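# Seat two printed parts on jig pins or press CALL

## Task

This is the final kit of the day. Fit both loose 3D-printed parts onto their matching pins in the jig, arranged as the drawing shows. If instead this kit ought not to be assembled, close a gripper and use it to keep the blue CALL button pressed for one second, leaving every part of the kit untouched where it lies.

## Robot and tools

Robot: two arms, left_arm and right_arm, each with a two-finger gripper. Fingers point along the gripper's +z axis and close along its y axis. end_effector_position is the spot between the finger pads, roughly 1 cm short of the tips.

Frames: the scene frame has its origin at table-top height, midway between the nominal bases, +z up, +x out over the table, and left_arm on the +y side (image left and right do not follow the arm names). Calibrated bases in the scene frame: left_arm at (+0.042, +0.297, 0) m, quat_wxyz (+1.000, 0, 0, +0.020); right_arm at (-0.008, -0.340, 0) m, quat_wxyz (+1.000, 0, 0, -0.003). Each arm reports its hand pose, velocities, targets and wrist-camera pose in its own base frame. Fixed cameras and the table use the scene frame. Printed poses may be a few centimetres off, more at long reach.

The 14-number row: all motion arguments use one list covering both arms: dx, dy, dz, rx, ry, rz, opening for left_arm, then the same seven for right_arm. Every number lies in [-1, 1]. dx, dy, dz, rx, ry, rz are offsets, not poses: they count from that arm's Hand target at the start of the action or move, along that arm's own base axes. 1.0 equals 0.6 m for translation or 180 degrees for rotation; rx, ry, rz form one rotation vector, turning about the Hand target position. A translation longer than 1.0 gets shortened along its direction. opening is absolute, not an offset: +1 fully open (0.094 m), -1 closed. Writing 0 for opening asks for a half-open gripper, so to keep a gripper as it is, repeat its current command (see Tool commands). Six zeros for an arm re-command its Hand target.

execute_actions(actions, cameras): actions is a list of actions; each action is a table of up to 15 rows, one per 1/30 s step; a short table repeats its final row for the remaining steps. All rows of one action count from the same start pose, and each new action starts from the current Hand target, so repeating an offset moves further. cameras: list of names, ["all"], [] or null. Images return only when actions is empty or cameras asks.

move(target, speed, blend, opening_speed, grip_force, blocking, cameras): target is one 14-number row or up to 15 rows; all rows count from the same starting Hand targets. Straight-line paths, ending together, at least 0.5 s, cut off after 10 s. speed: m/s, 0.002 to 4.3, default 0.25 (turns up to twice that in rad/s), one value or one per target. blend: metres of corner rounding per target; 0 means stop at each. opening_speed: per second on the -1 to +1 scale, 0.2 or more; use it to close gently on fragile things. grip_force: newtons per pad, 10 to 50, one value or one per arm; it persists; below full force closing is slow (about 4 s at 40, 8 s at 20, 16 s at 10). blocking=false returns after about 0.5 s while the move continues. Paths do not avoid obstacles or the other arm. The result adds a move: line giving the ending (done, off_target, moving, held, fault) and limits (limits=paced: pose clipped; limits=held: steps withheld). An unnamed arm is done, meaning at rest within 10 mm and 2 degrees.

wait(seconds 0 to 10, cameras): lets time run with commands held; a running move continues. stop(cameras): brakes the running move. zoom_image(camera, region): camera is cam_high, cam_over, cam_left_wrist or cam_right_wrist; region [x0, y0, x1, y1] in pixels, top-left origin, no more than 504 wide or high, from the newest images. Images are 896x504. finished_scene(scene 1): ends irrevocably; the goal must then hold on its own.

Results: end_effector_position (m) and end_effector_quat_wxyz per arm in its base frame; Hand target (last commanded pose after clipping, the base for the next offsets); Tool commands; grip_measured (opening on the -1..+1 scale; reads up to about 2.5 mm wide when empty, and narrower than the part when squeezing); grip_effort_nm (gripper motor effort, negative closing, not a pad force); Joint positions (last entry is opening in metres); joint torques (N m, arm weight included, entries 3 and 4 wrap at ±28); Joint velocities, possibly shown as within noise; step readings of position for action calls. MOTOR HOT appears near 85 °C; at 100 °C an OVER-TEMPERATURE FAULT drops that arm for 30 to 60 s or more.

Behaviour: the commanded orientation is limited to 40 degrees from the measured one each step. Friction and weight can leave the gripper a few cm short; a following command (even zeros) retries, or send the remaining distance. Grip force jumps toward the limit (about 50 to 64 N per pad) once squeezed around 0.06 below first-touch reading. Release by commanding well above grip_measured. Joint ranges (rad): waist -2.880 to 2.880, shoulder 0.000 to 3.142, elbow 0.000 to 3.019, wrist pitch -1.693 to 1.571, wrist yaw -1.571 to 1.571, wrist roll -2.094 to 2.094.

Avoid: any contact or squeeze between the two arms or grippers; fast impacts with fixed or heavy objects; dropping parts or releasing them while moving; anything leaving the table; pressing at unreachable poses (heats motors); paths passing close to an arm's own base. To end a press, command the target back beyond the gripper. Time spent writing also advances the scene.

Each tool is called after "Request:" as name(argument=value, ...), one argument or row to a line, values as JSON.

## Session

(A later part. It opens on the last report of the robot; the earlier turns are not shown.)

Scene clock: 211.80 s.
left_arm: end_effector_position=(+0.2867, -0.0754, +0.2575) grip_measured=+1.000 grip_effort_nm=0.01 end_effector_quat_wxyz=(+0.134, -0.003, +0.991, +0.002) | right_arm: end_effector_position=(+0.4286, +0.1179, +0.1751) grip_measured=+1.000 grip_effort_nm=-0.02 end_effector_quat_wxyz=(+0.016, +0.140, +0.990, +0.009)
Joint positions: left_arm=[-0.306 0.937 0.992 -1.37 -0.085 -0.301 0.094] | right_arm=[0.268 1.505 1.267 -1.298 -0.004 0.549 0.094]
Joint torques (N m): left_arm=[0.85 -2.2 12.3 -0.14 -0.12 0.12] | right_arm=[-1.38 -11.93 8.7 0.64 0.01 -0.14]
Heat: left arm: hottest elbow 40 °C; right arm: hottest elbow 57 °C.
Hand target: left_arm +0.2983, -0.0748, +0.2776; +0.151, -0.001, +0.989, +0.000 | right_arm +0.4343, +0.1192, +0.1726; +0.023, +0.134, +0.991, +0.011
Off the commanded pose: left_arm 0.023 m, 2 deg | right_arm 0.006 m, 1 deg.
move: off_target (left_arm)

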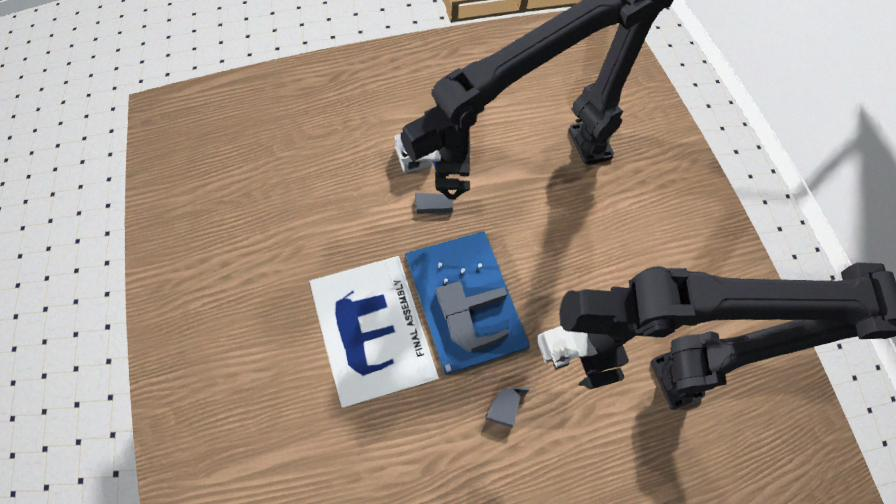

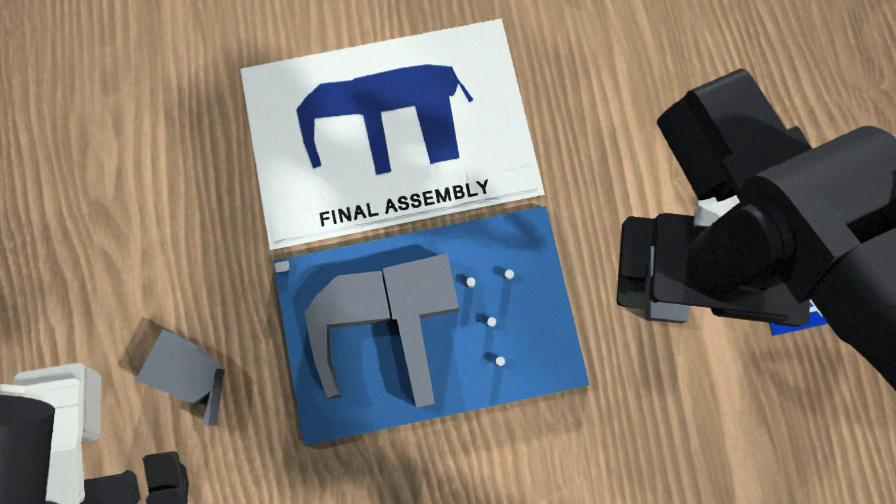

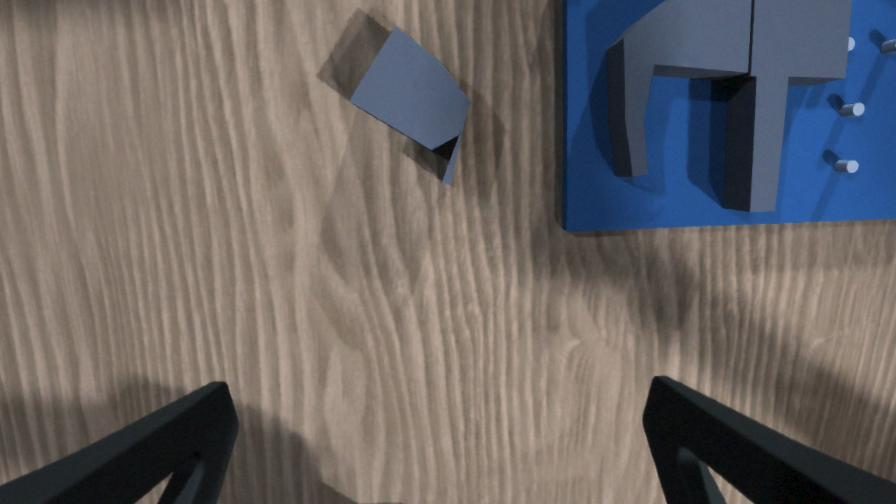

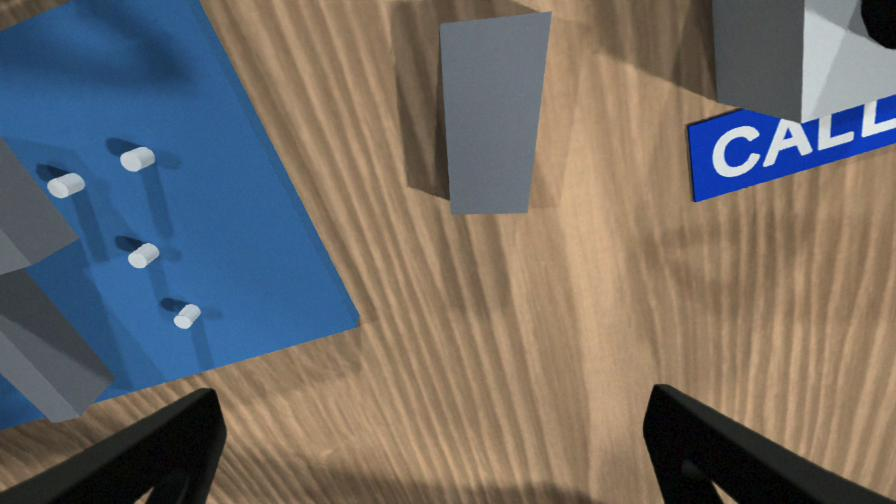

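Request:
move(
  target=[0,0,0,0,0,0,1,-0.01,-0.034,-0.11,-0.01,0.01,0,0.4],
  cameras=["all"],
)

Scene clock: 222.60 s.
left_arm: end_effector_position=(+0.2867, -0.0754, +0.2575) grip_measured=+1.000 grip_effort_nm=0.01 end_effector_quat_wxyz=(+0.134, -0.003, +0.991, +0.002) | right_arm: end_effector_position=(+0.4218, +0.1004, +0.1084) grip_measured=+0.402 grip_effort_nm=-0.11 end_effector_quat_wxyz=(+0.000, +0.138, +0.990, -0.005)
Joint positions: left_arm=[-0.306 0.937 0.992 -1.37 -0.085 -0.301 0.094] | right_arm=[0.239 1.558 1.144 -1.161 0.01 0.516 0.066]
Joint torques (N m): left_arm=[0.38 -2.14 12.22 -0.05 -0.1 0.08] | right_arm=[-1.9 -11.99 8.21 0.54 0.29 -0.13]
Heat: left arm: hottest elbow 40 °C; right arm: hottest elbow 53 °C.
Hand target: left_arm +0.2983, -0.0748, +0.2776; +0.151, -0.001, +0.989, +0.000 | right_arm +0.4283, +0.0988, +0.1066; +0.009, +0.134, +0.991, -0.006
Off the commanded pose: left_arm 0.023 m, 2 deg | right_arm 0.007 m, 1 deg.
move: off_target (left_arm)

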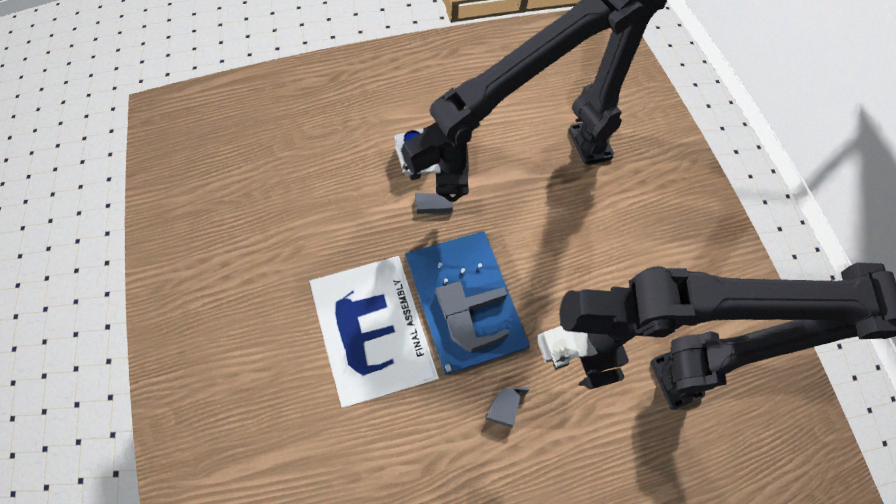

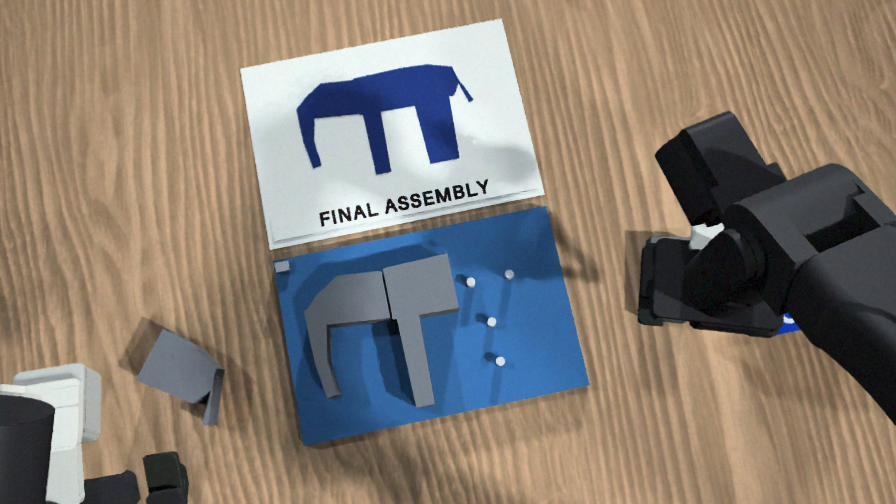

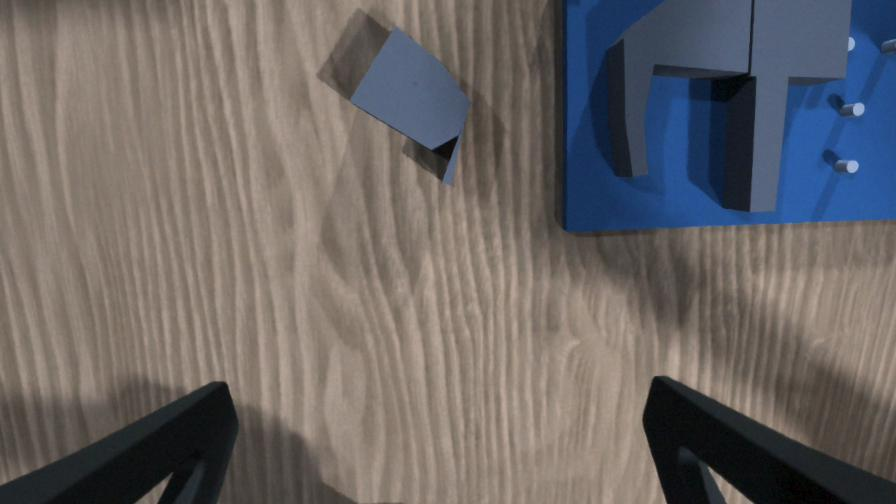

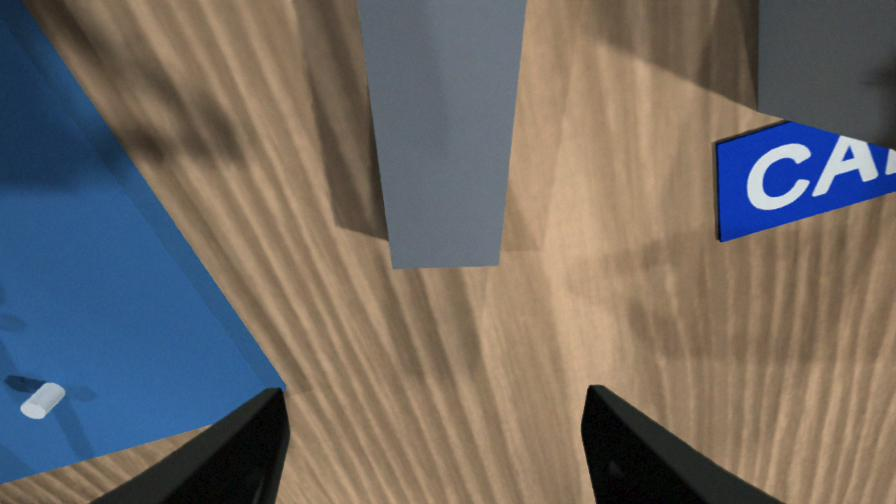

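Request:
move(
  target=[0,0,0,0,0,0,1,0.055,-0.016,-0.045,0.0,0.0,0,0.4],
  cameras=["all"],
)

Scene clock: 245.50 s.
left_arm: end_effector_position=(+0.2867, -0.0754, +0.2575) grip_measured=+1.000 grip_effort_nm=0.01 end_effector_quat_wxyz=(+0.134, -0.003, +0.991, +0.002) | right_arm: end_effector_position=(+0.4344, +0.0857, +0.0652) grip_measured=+0.402 grip_effort_nm=-0.11 end_effector_quat_wxyz=(-0.023, +0.139, +0.990, -0.014)
Joint positions: left_arm=[-0.306 0.937 0.992 -1.37 -0.085 -0.301 0.094] | right_arm=[0.2 1.661 1.144 -1.106 0.011 0.479 0.066]
Joint torques (N m): left_arm=[-0.15 -2.14 12.22 0.18 -0.12 0.11] | right_arm=[-1.61 -13.33 12.16 0.4 0.27 -0.14]
Heat: left arm: hottest elbow 41 °C; right arm: hottest elbow 47 °C.
Hand target: left_arm +0.2983, -0.0748, +0.2776; +0.151, -0.001, +0.989, +0.000 | right_arm +0.4613, +0.0892, +0.0796; +0.009, +0.134, +0.991, -0.006
Off the commanded pose: left_arm 0.023 m, 2 deg | right_arm 0.031 m, 4 deg.
move: off_target (left_arm, right_arm)

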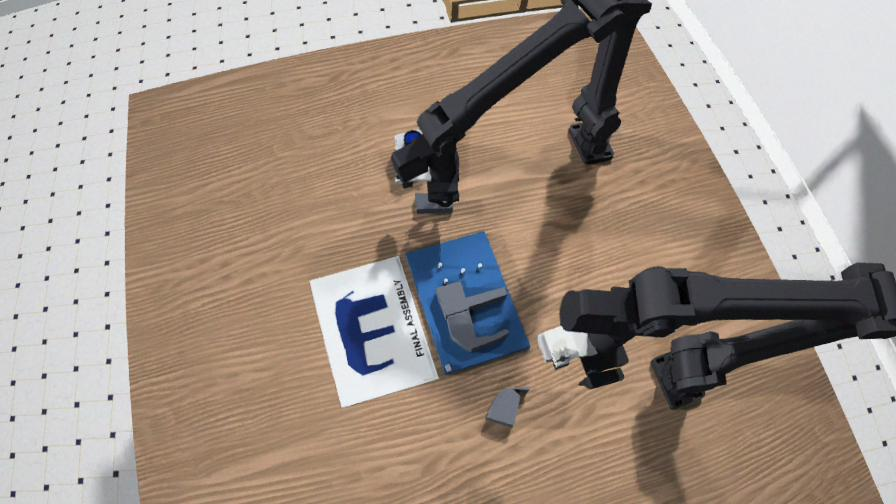

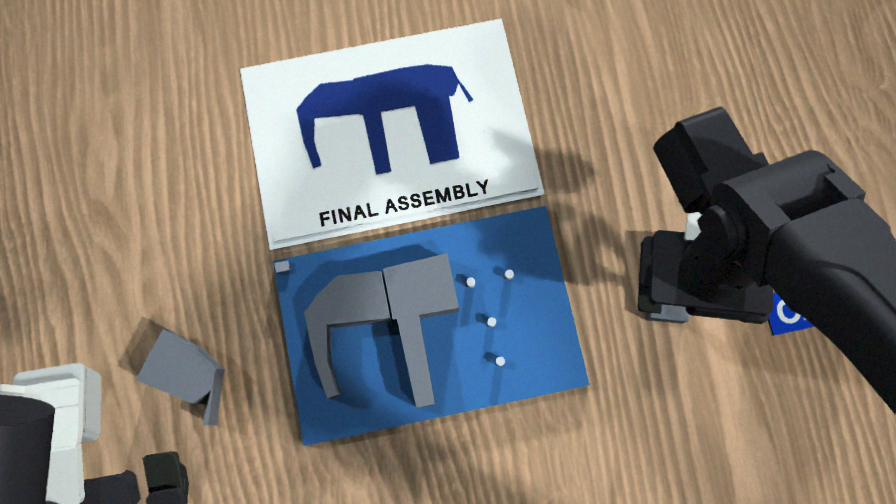

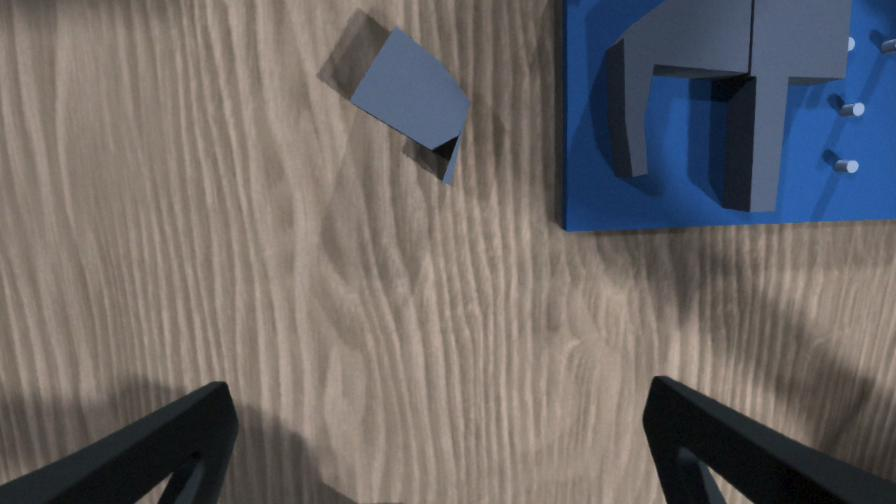

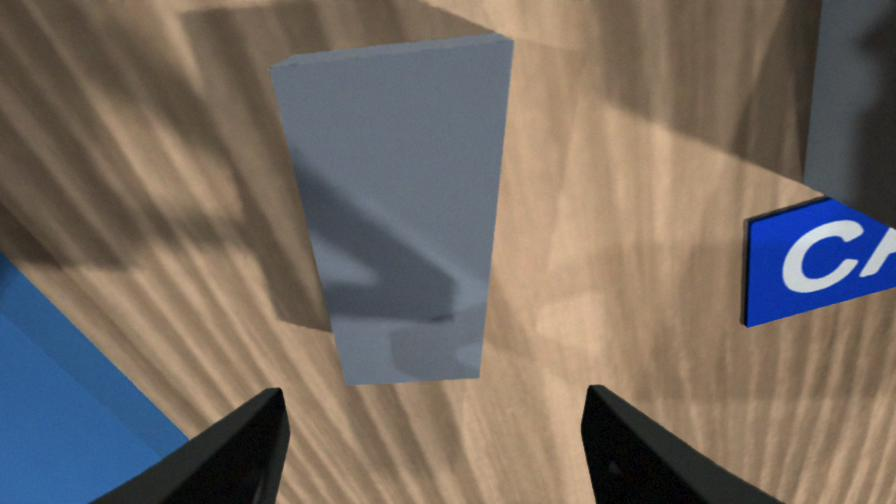

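Request:
move(
  target=[0,0,0,0,0,0,1,0.05,-0.006,-0.01,0.0,-0.015,0.017,0.4],
  cameras=["cam_high","cam_right_wrist"],
)

Request:
zoom_image(
  camera="cam_high",
  region=[360, 110, 520, 230],
)

Scene clock: 255.07 s.
left_arm: end_effector_position=(+0.2867, -0.0754, +0.2575) grip_measured=+1.000 grip_effort_nm=0.01 end_effector_quat_wxyz=(+0.134, -0.003, +0.991, +0.002) | right_arm: end_effector_position=(+0.4594, +0.0868, +0.0598) grip_measured=+0.402 grip_effort_nm=-0.11 end_effector_quat_wxyz=(+0.001, +0.107, +0.994, -0.009)
Joint positions: left_arm=[-0.306 0.937 0.992 -1.37 -0.085 -0.301 0.094] | right_arm=[0.194 1.698 1.178 -1.055 0.018 0.408 0.066]
Joint torques (N m): left_arm=[0.56 -1.85 12.14 -0.06 -0.11 0.1] | right_arm=[-1.96 -13.22 13.12 0.51 0.26 -0.14]
Heat: left arm: hottest elbow 42 °C; right arm: hottest elbow 46 °C.
Hand target: left_arm +0.2983, -0.0748, +0.2776; +0.151, -0.001, +0.989, +0.000 | right_arm +0.4913, +0.0856, +0.0736; +0.033, +0.107, +0.994, -0.003
Off the commanded pose: left_arm 0.023 m, 2 deg | right_arm 0.035 m, 4 deg.
move: off_target (left_arm, right_arm)
Images, in order (width x height): cam_high 896x504, cam_right_wrist 896x504.

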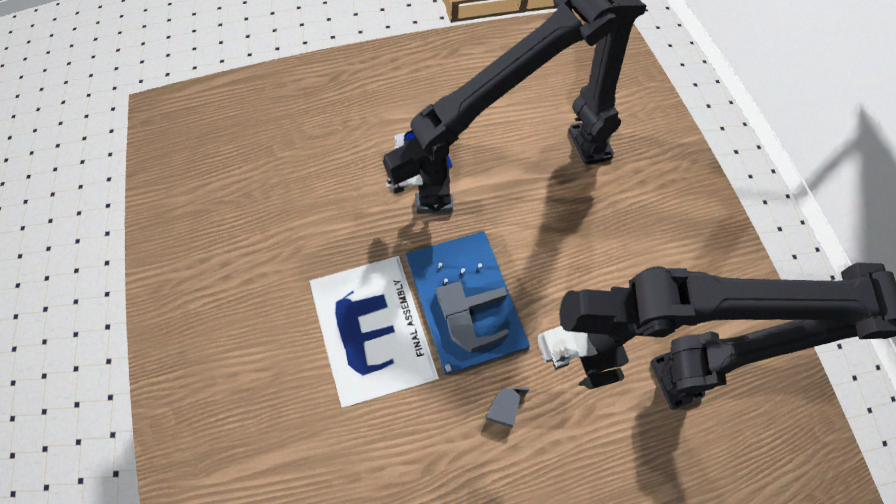

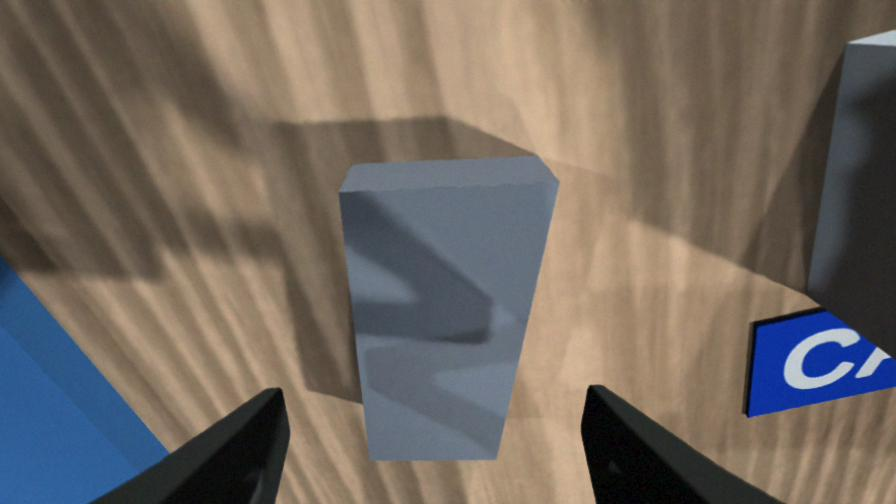

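Scaled by 3.150 from the camera's 896x504 image, which has a finer 1280x720 frame.

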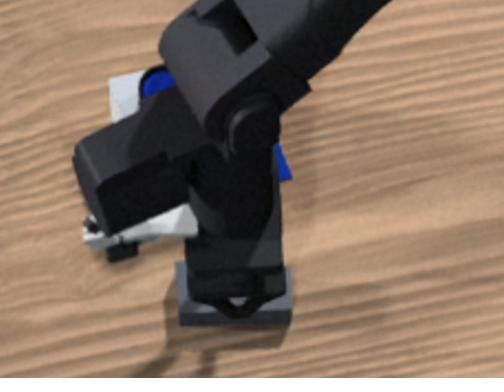

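Request:
move(
  target=[0,0,0,0,0,0,1,0.004,-0.006,-0.058,0.0,-0.002,0,0.4],
  speed=0.08,
  cameras=["cam_high","cam_over","cam_right_wrist"],
)

Scene clock: 260.83 s.
left_arm: end_effector_position=(+0.2867, -0.0754, +0.2575) grip_measured=+1.000 grip_effort_nm=0.01 end_effector_quat_wxyz=(+0.134, -0.003, +0.991, +0.002) | right_arm: end_effector_position=(+0.4784, +0.0867, +0.0371) grip_measured=+0.402 grip_effort_nm=-0.11 end_effector_quat_wxyz=(+0.020, +0.107, +0.994, -0.003)
Joint positions: left_arm=[-0.306 0.937 0.992 -1.37 -0.085 -0.301 0.094] | right_arm=[0.187 1.748 1.178 -0.963 0.018 0.401 0.066]
Joint torques (N m): left_arm=[0.44 -0.79 12.23 0.08 -0.11 0.09] | right_arm=[-1.96 -13.92 9.36 0.62 0.27 -0.14]
Heat: left arm: hottest elbow 42 °C; right arm: hottest elbow 46 °C.
Hand target: left_arm +0.2983, -0.0748, +0.2776; +0.151, -0.001, +0.989, +0.000 | right_arm +0.4937, +0.0820, +0.0388; +0.036, +0.107, +0.994, -0.002
Off the commanded pose: left_arm 0.023 m, 2 deg | right_arm 0.016 m, 2 deg.
move: off_target (left_arm, right_arm)
Images, in order (width x height): cam_high 896x504, cam_over 896x504, cam_right_wrist 896x504.

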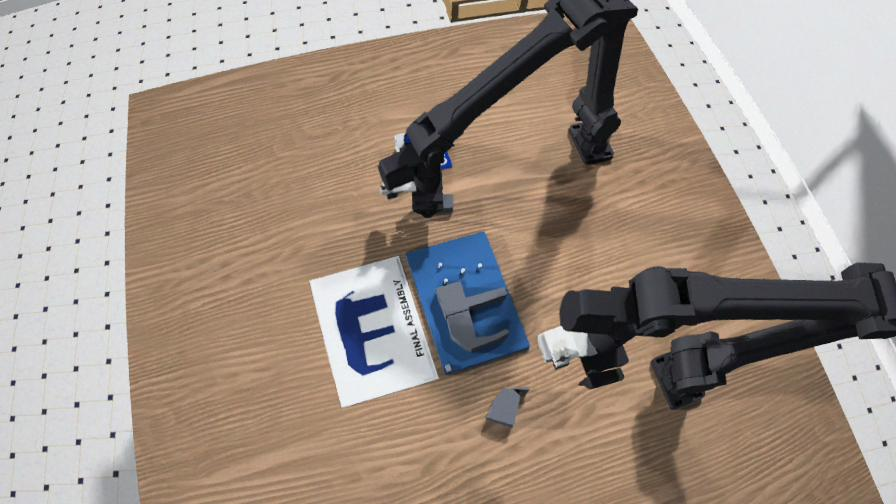

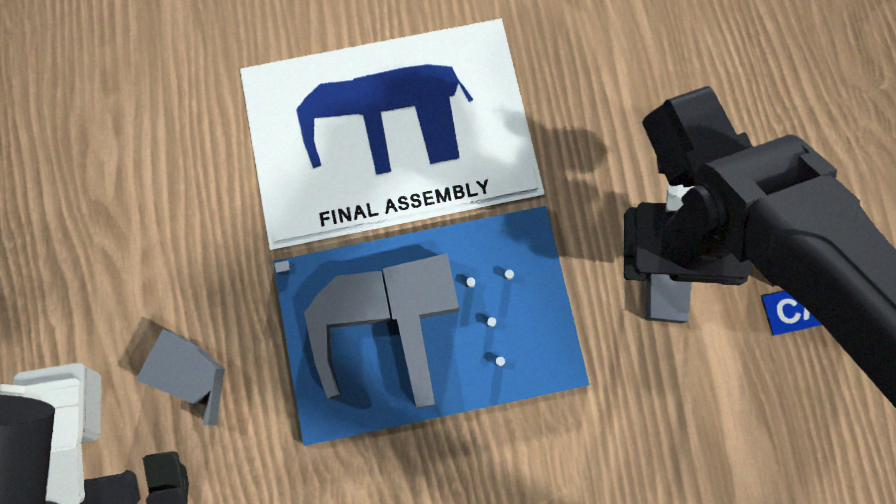

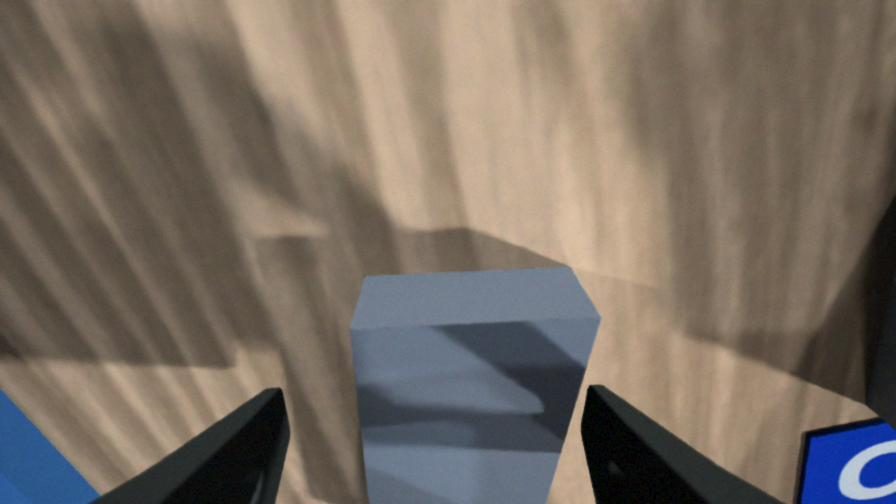

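Request:
move(
  target=[0,0,0,0,0,0,1,-0.042,0.004,0.01,0.0,0.014,0,0.4],
  speed=0.1,
  cameras=["cam_high","cam_over","cam_right_wrist"],
)

Scene clock: 265.80 s.
left_arm: end_effector_position=(+0.2867, -0.0754, +0.2575) grip_measured=+1.000 grip_effort_nm=0.01 end_effector_quat_wxyz=(+0.134, -0.003, +0.991, +0.002) | right_arm: end_effector_position=(+0.4680, +0.0851, +0.0330) grip_measured=+0.402 grip_effort_nm=-0.11 end_effector_quat_wxyz=(+0.005, +0.107, +0.994, -0.007)
Joint positions: left_arm=[-0.306 0.937 0.992 -1.37 -0.085 -0.301 0.094] | right_arm=[0.187 1.748 1.166 -0.983 0.016 0.401 0.066]
Joint torques (N m): left_arm=[0.85 -2.26 12.45 -0.25 -0.06 0.08] | right_arm=[-1.2 -17.26 7.12 -0.36 0.01 -0.03]
Heat: left arm: hottest elbow 42 °C; right arm: hottest elbow 45 °C.
Hand target: left_arm +0.2983, -0.0748, +0.2776; +0.151, -0.001, +0.989, +0.000 | right_arm +0.4685, +0.0844, +0.0448; +0.014, +0.107, +0.994, -0.005
Off the commanded pose: left_arm 0.023 m, 2 deg | right_arm 0.012 m, 1 deg.
move: off_target (left_arm, right_arm)
Images, in order (width x height): cam_high 896x504, cam_over 896x504, cam_right_wrist 896x504.

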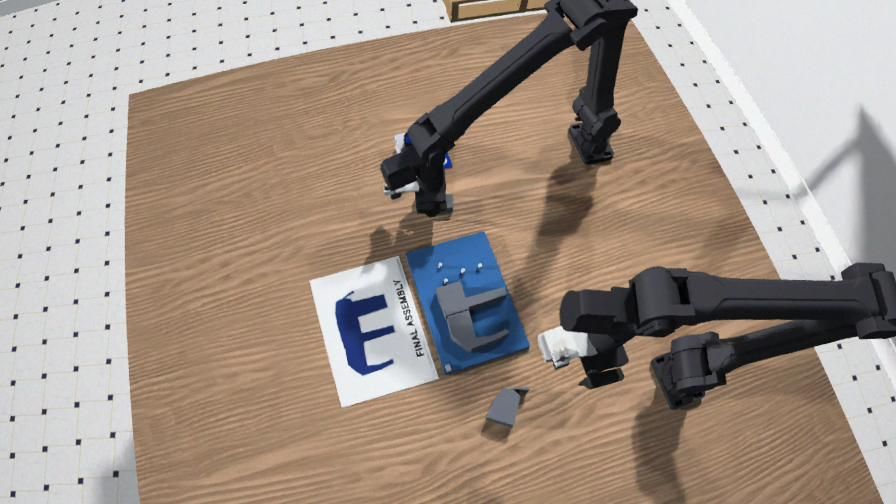

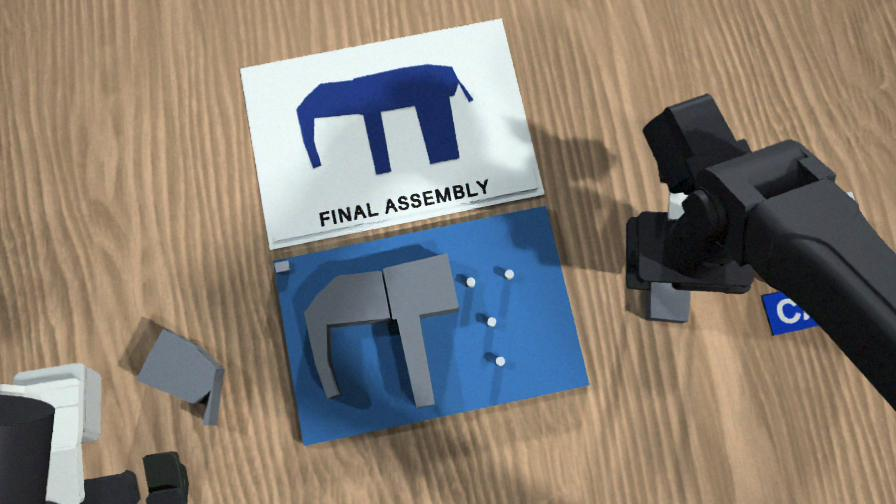

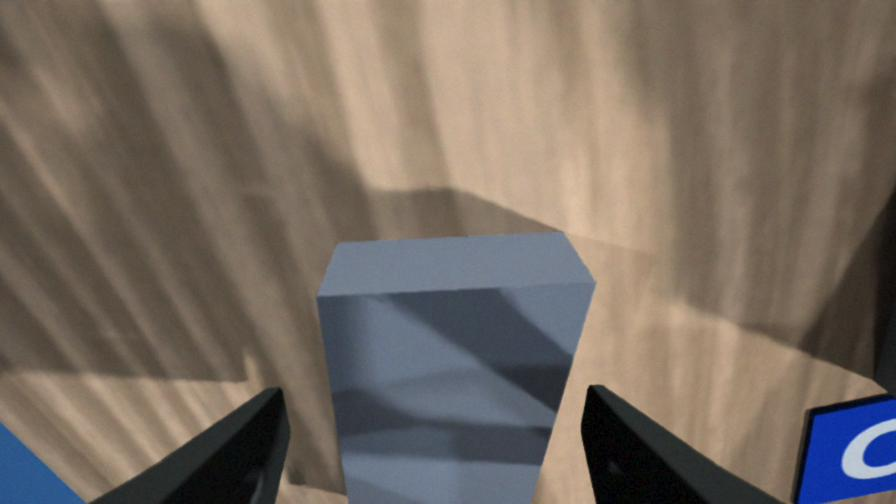

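Request:
move(
  target=[0,0,0,0,0,0,1,-0.035,0.004,-0.01,0.0,0.0,0,0.4],
  speed=0.1,
  cameras=["cam_high","cam_over","cam_right_wrist"],
)

Request:
zoom_image(
  camera="cam_high",
  region=[360, 110, 520, 230],
)

Scene clock: 272.43 s.
left_arm: end_effector_position=(+0.2867, -0.0754, +0.2575) grip_measured=+1.000 grip_effort_nm=0.02 end_effector_quat_wxyz=(+0.134, -0.003, +0.991, +0.002) | right_arm: end_effector_position=(+0.4416, +0.0801, +0.0248) grip_measured=+0.402 grip_effort_nm=-0.11 end_effector_quat_wxyz=(-0.011, +0.107, +0.994, -0.012)
Joint positions: left_arm=[-0.306 0.937 0.992 -1.37 -0.085 -0.301 0.094] | right_arm=[0.187 1.719 1.098 -0.977 0.016 0.401 0.066]
Joint torques (N m): left_arm=[-0.21 -1.14 12.29 -0.42 -0.08 0.08] | right_arm=[-0.56 -17.14 6.79 0.49 0.05 0.01]
Heat: left arm: hottest elbow 42 °C; right arm: hottest elbow 44 °C.
Hand target: left_arm +0.2983, -0.0748, +0.2776; +0.151, -0.001, +0.989, +0.000 | right_arm +0.4475, +0.0868, +0.0388; +0.014, +0.107, +0.994, -0.005
Off the commanded pose: left_arm 0.023 m, 2 deg | right_arm 0.017 m, 3 deg.
move: off_target (left_arm, right_arm)
Images, in order (width x height): cam_high 896x504, cam_over 896x504, cam_right_wrist 896x504.

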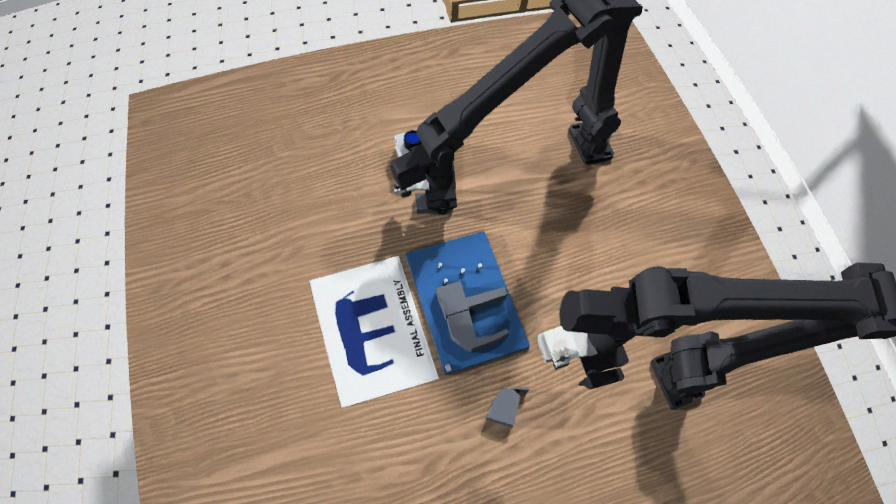

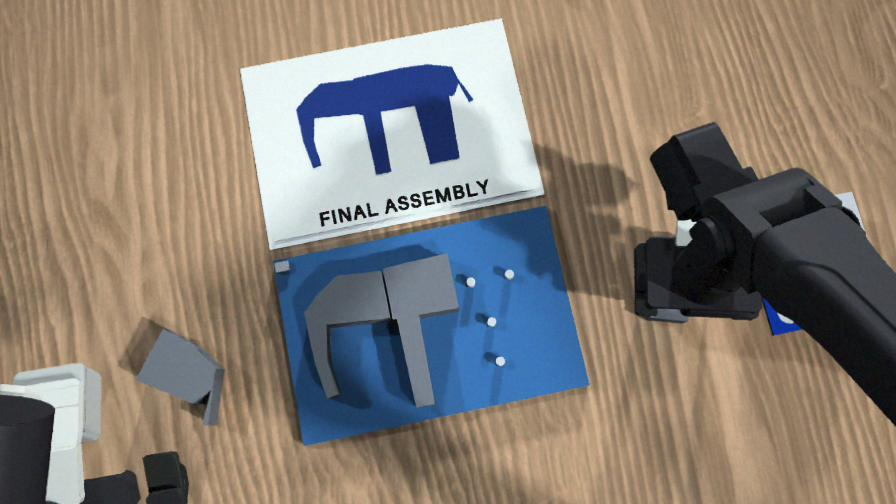

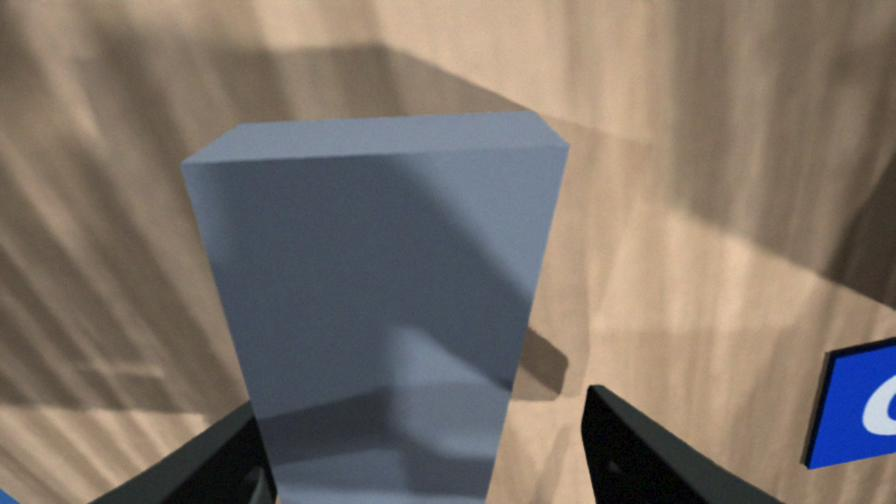

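Scaled by 3.150 from the camera's 896x504 image, which has a finer 1280x720 frame.

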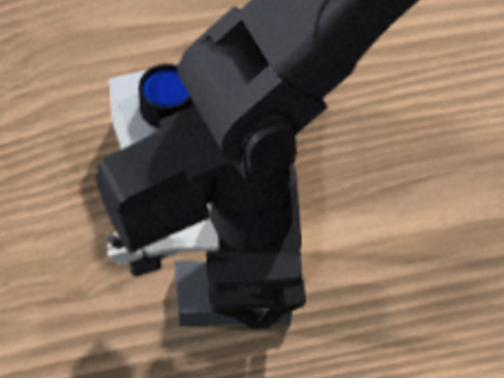

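Request:
move(
  target=[
    [0,0,0,0,0,0,1,0.022,0.018,-0.003,0.0,-0.005,0,0.4],
  ],
  speed=0.1,
  cameras=["cam_right_wrist"],
)

Scene clock: 278.60 s.
left_arm: end_effector_position=(+0.2867, -0.0754, +0.2575) grip_measured=+1.000 grip_effort_nm=0.01 end_effector_quat_wxyz=(+0.134, -0.003, +0.991, +0.002) | right_arm: end_effector_position=(+0.4420, +0.0921, +0.0248) grip_measured=+0.402 grip_effort_nm=-0.11 end_effector_quat_wxyz=(-0.005, +0.103, +0.995, -0.010)
Joint positions: left_arm=[-0.306 0.937 0.992 -1.37 -0.085 -0.301 0.094] | right_arm=[0.213 1.719 1.098 -0.966 0.016 0.419 0.066]
Joint torques (N m): left_arm=[0.97 -2.08 12.27 -0.09 -0.07 0.1] | right_arm=[-0.56 -14.74 9.74 0.51 0.22 0.02]
Heat: left arm: hottest elbow 42 °C; right arm: hottest elbow 44 °C.
Hand target: left_arm +0.2983, -0.0748, +0.2776; +0.151, -0.001, +0.989, +0.000 | right_arm +0.4607, +0.0976, +0.0370; +0.022, +0.107, +0.994, -0.004
Off the commanded pose: left_arm 0.023 m, 2 deg | right_arm 0.023 m, 3 deg.
move: off_target (left_arm, right_arm)
Images, in order (width x height): cam_right_wrist 896x504.

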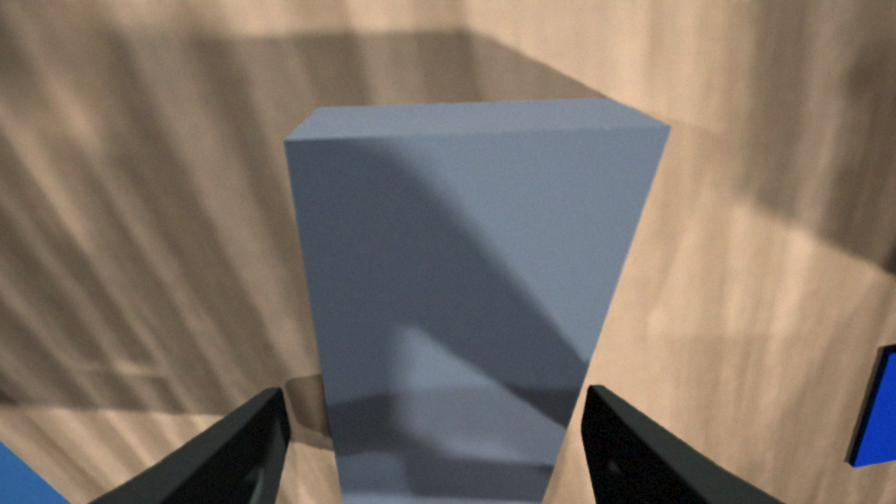

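Request:
move(
  target=[
    [0,0,0,0,0,0,1,0.02,-0.006,0.0,0.0,-0.003,0,0.4],
  ],
  speed=0.1,
  cameras=["cam_right_wrist"],
)

Request:
move(
  target=[
    [0,0,0,0,0,0,1,0,0,0.0,0.0,0,0,-0.4],
  ],
  opening_speed=0.4,
  cameras=["all"],
)

Scene clock: 285.20 s.
left_arm: end_effector_position=(+0.2867, -0.0754, +0.2575) grip_measured=+1.000 grip_effort_nm=0.01 end_effector_quat_wxyz=(+0.134, -0.003, +0.991, +0.002) | right_arm: end_effector_position=(+0.4420, +0.0921, +0.0248) grip_measured=+0.402 grip_effort_nm=-0.11 end_effector_quat_wxyz=(-0.005, +0.103, +0.995, -0.010)
Joint positions: left_arm=[-0.306 0.937 0.992 -1.37 -0.085 -0.301 0.094] | right_arm=[0.213 1.719 1.098 -0.966 0.016 0.419 0.066]
Joint torques (N m): left_arm=[0.03 -2.2 12.3 -0.35 -0.05 0.02] | right_arm=[-1.44 -13.22 12.03 0.55 0.31 -0.11]
Heat: left arm: hottest elbow 42 °C; right arm: hottest elbow 44 °C.
Hand target: left_arm +0.2983, -0.0748, +0.2776; +0.151, -0.001, +0.989, +0.000 | right_arm +0.4727, +0.0940, +0.0370; +0.026, +0.107, +0.994, -0.003
Off the commanded pose: left_arm 0.023 m, 2 deg | right_arm 0.033 m, 4 deg.
move: off_target (left_arm, right_arm)
Images, in order (width x height): cam_right_wrist 896x504.

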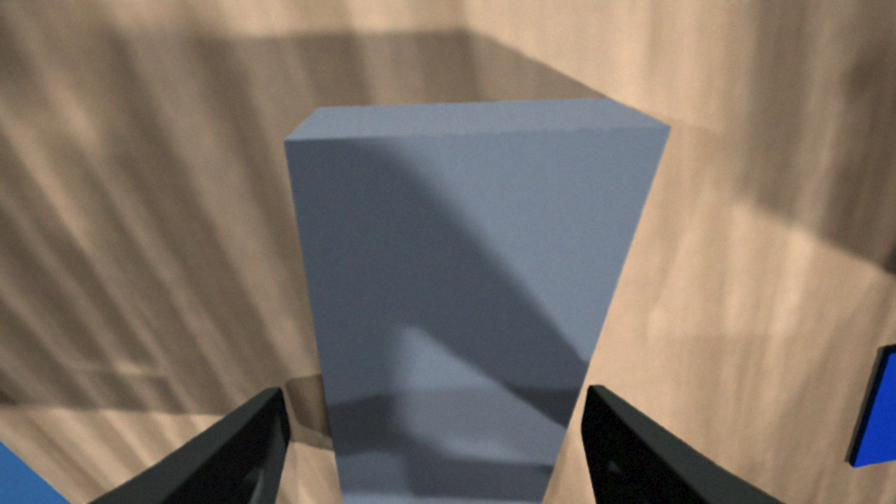

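Scene clock: 287.70 s.
left_arm: end_effector_position=(+0.2867, -0.0754, +0.2575) grip_measured=+1.000 grip_effort_nm=0.02 end_effector_quat_wxyz=(+0.134, -0.003, +0.991, +0.002) | right_arm: end_effector_position=(+0.4426, +0.0894, +0.0248) grip_measured=-0.159 grip_effort_nm=-1.05 end_effector_quat_wxyz=(-0.005, +0.106, +0.994, -0.010)
Joint positions: left_arm=[-0.306 0.937 0.992 -1.37 -0.085 -0.301 0.094] | right_arm=[0.207 1.719 1.098 -0.966 0.016 0.419 0.04]
Joint torques (N m): left_arm=[0.44 -1.67 12.15 -0.17 -0.11 0.03] | right_arm=[-1.44 -13.22 12.04 0.54 0.28 -0.12]
Heat: left arm: hottest elbow 43 °C; right arm: hottest elbow 45 °C.
Hand target: left_arm +0.2983, -0.0748, +0.2776; +0.151, -0.001, +0.989, +0.000 | right_arm +0.4727, +0.0940, +0.0370; +0.026, +0.107, +0.994, -0.003
Off the commanded pose: left_arm 0.023 m, 2 deg | right_arm 0.033 m, 4 deg.
move: off_target (left_arm, right_arm)

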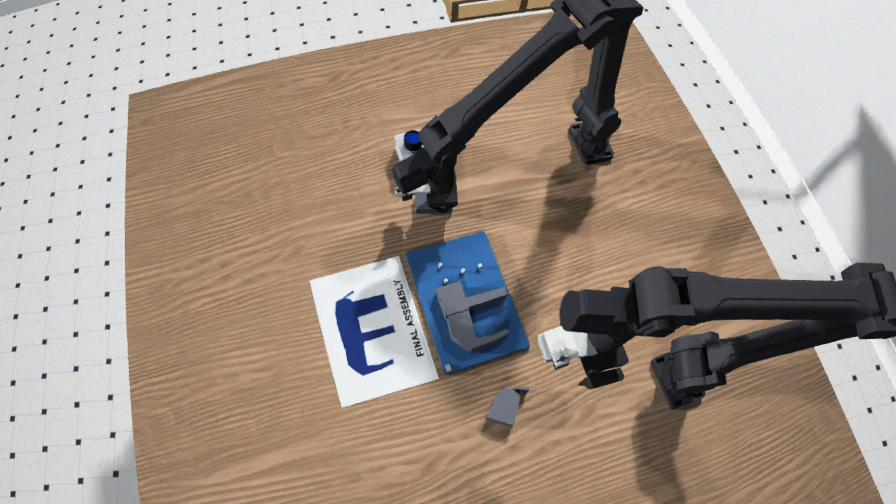

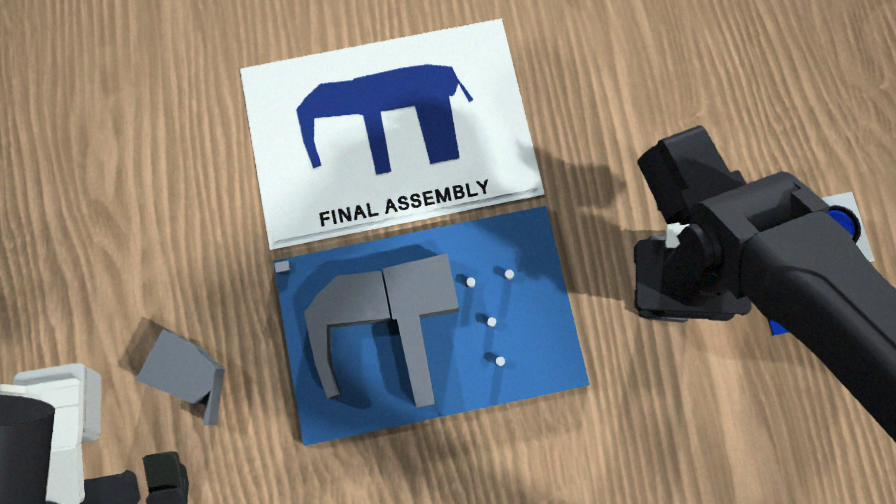

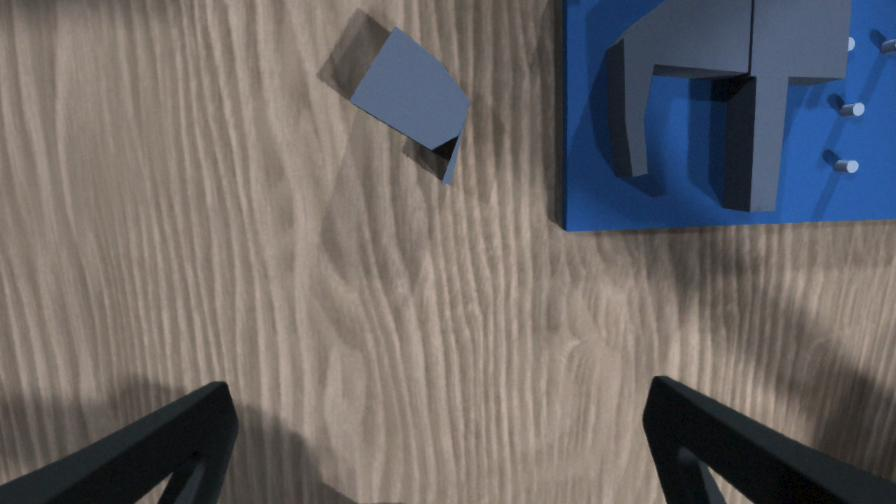

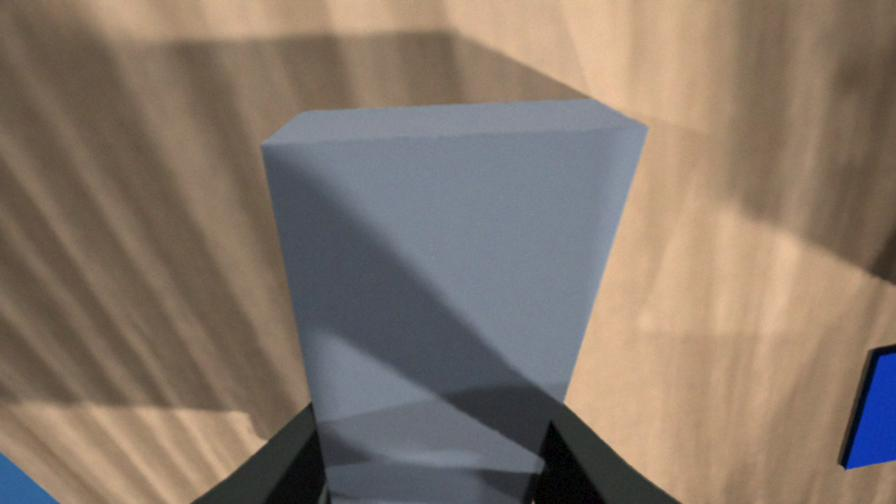

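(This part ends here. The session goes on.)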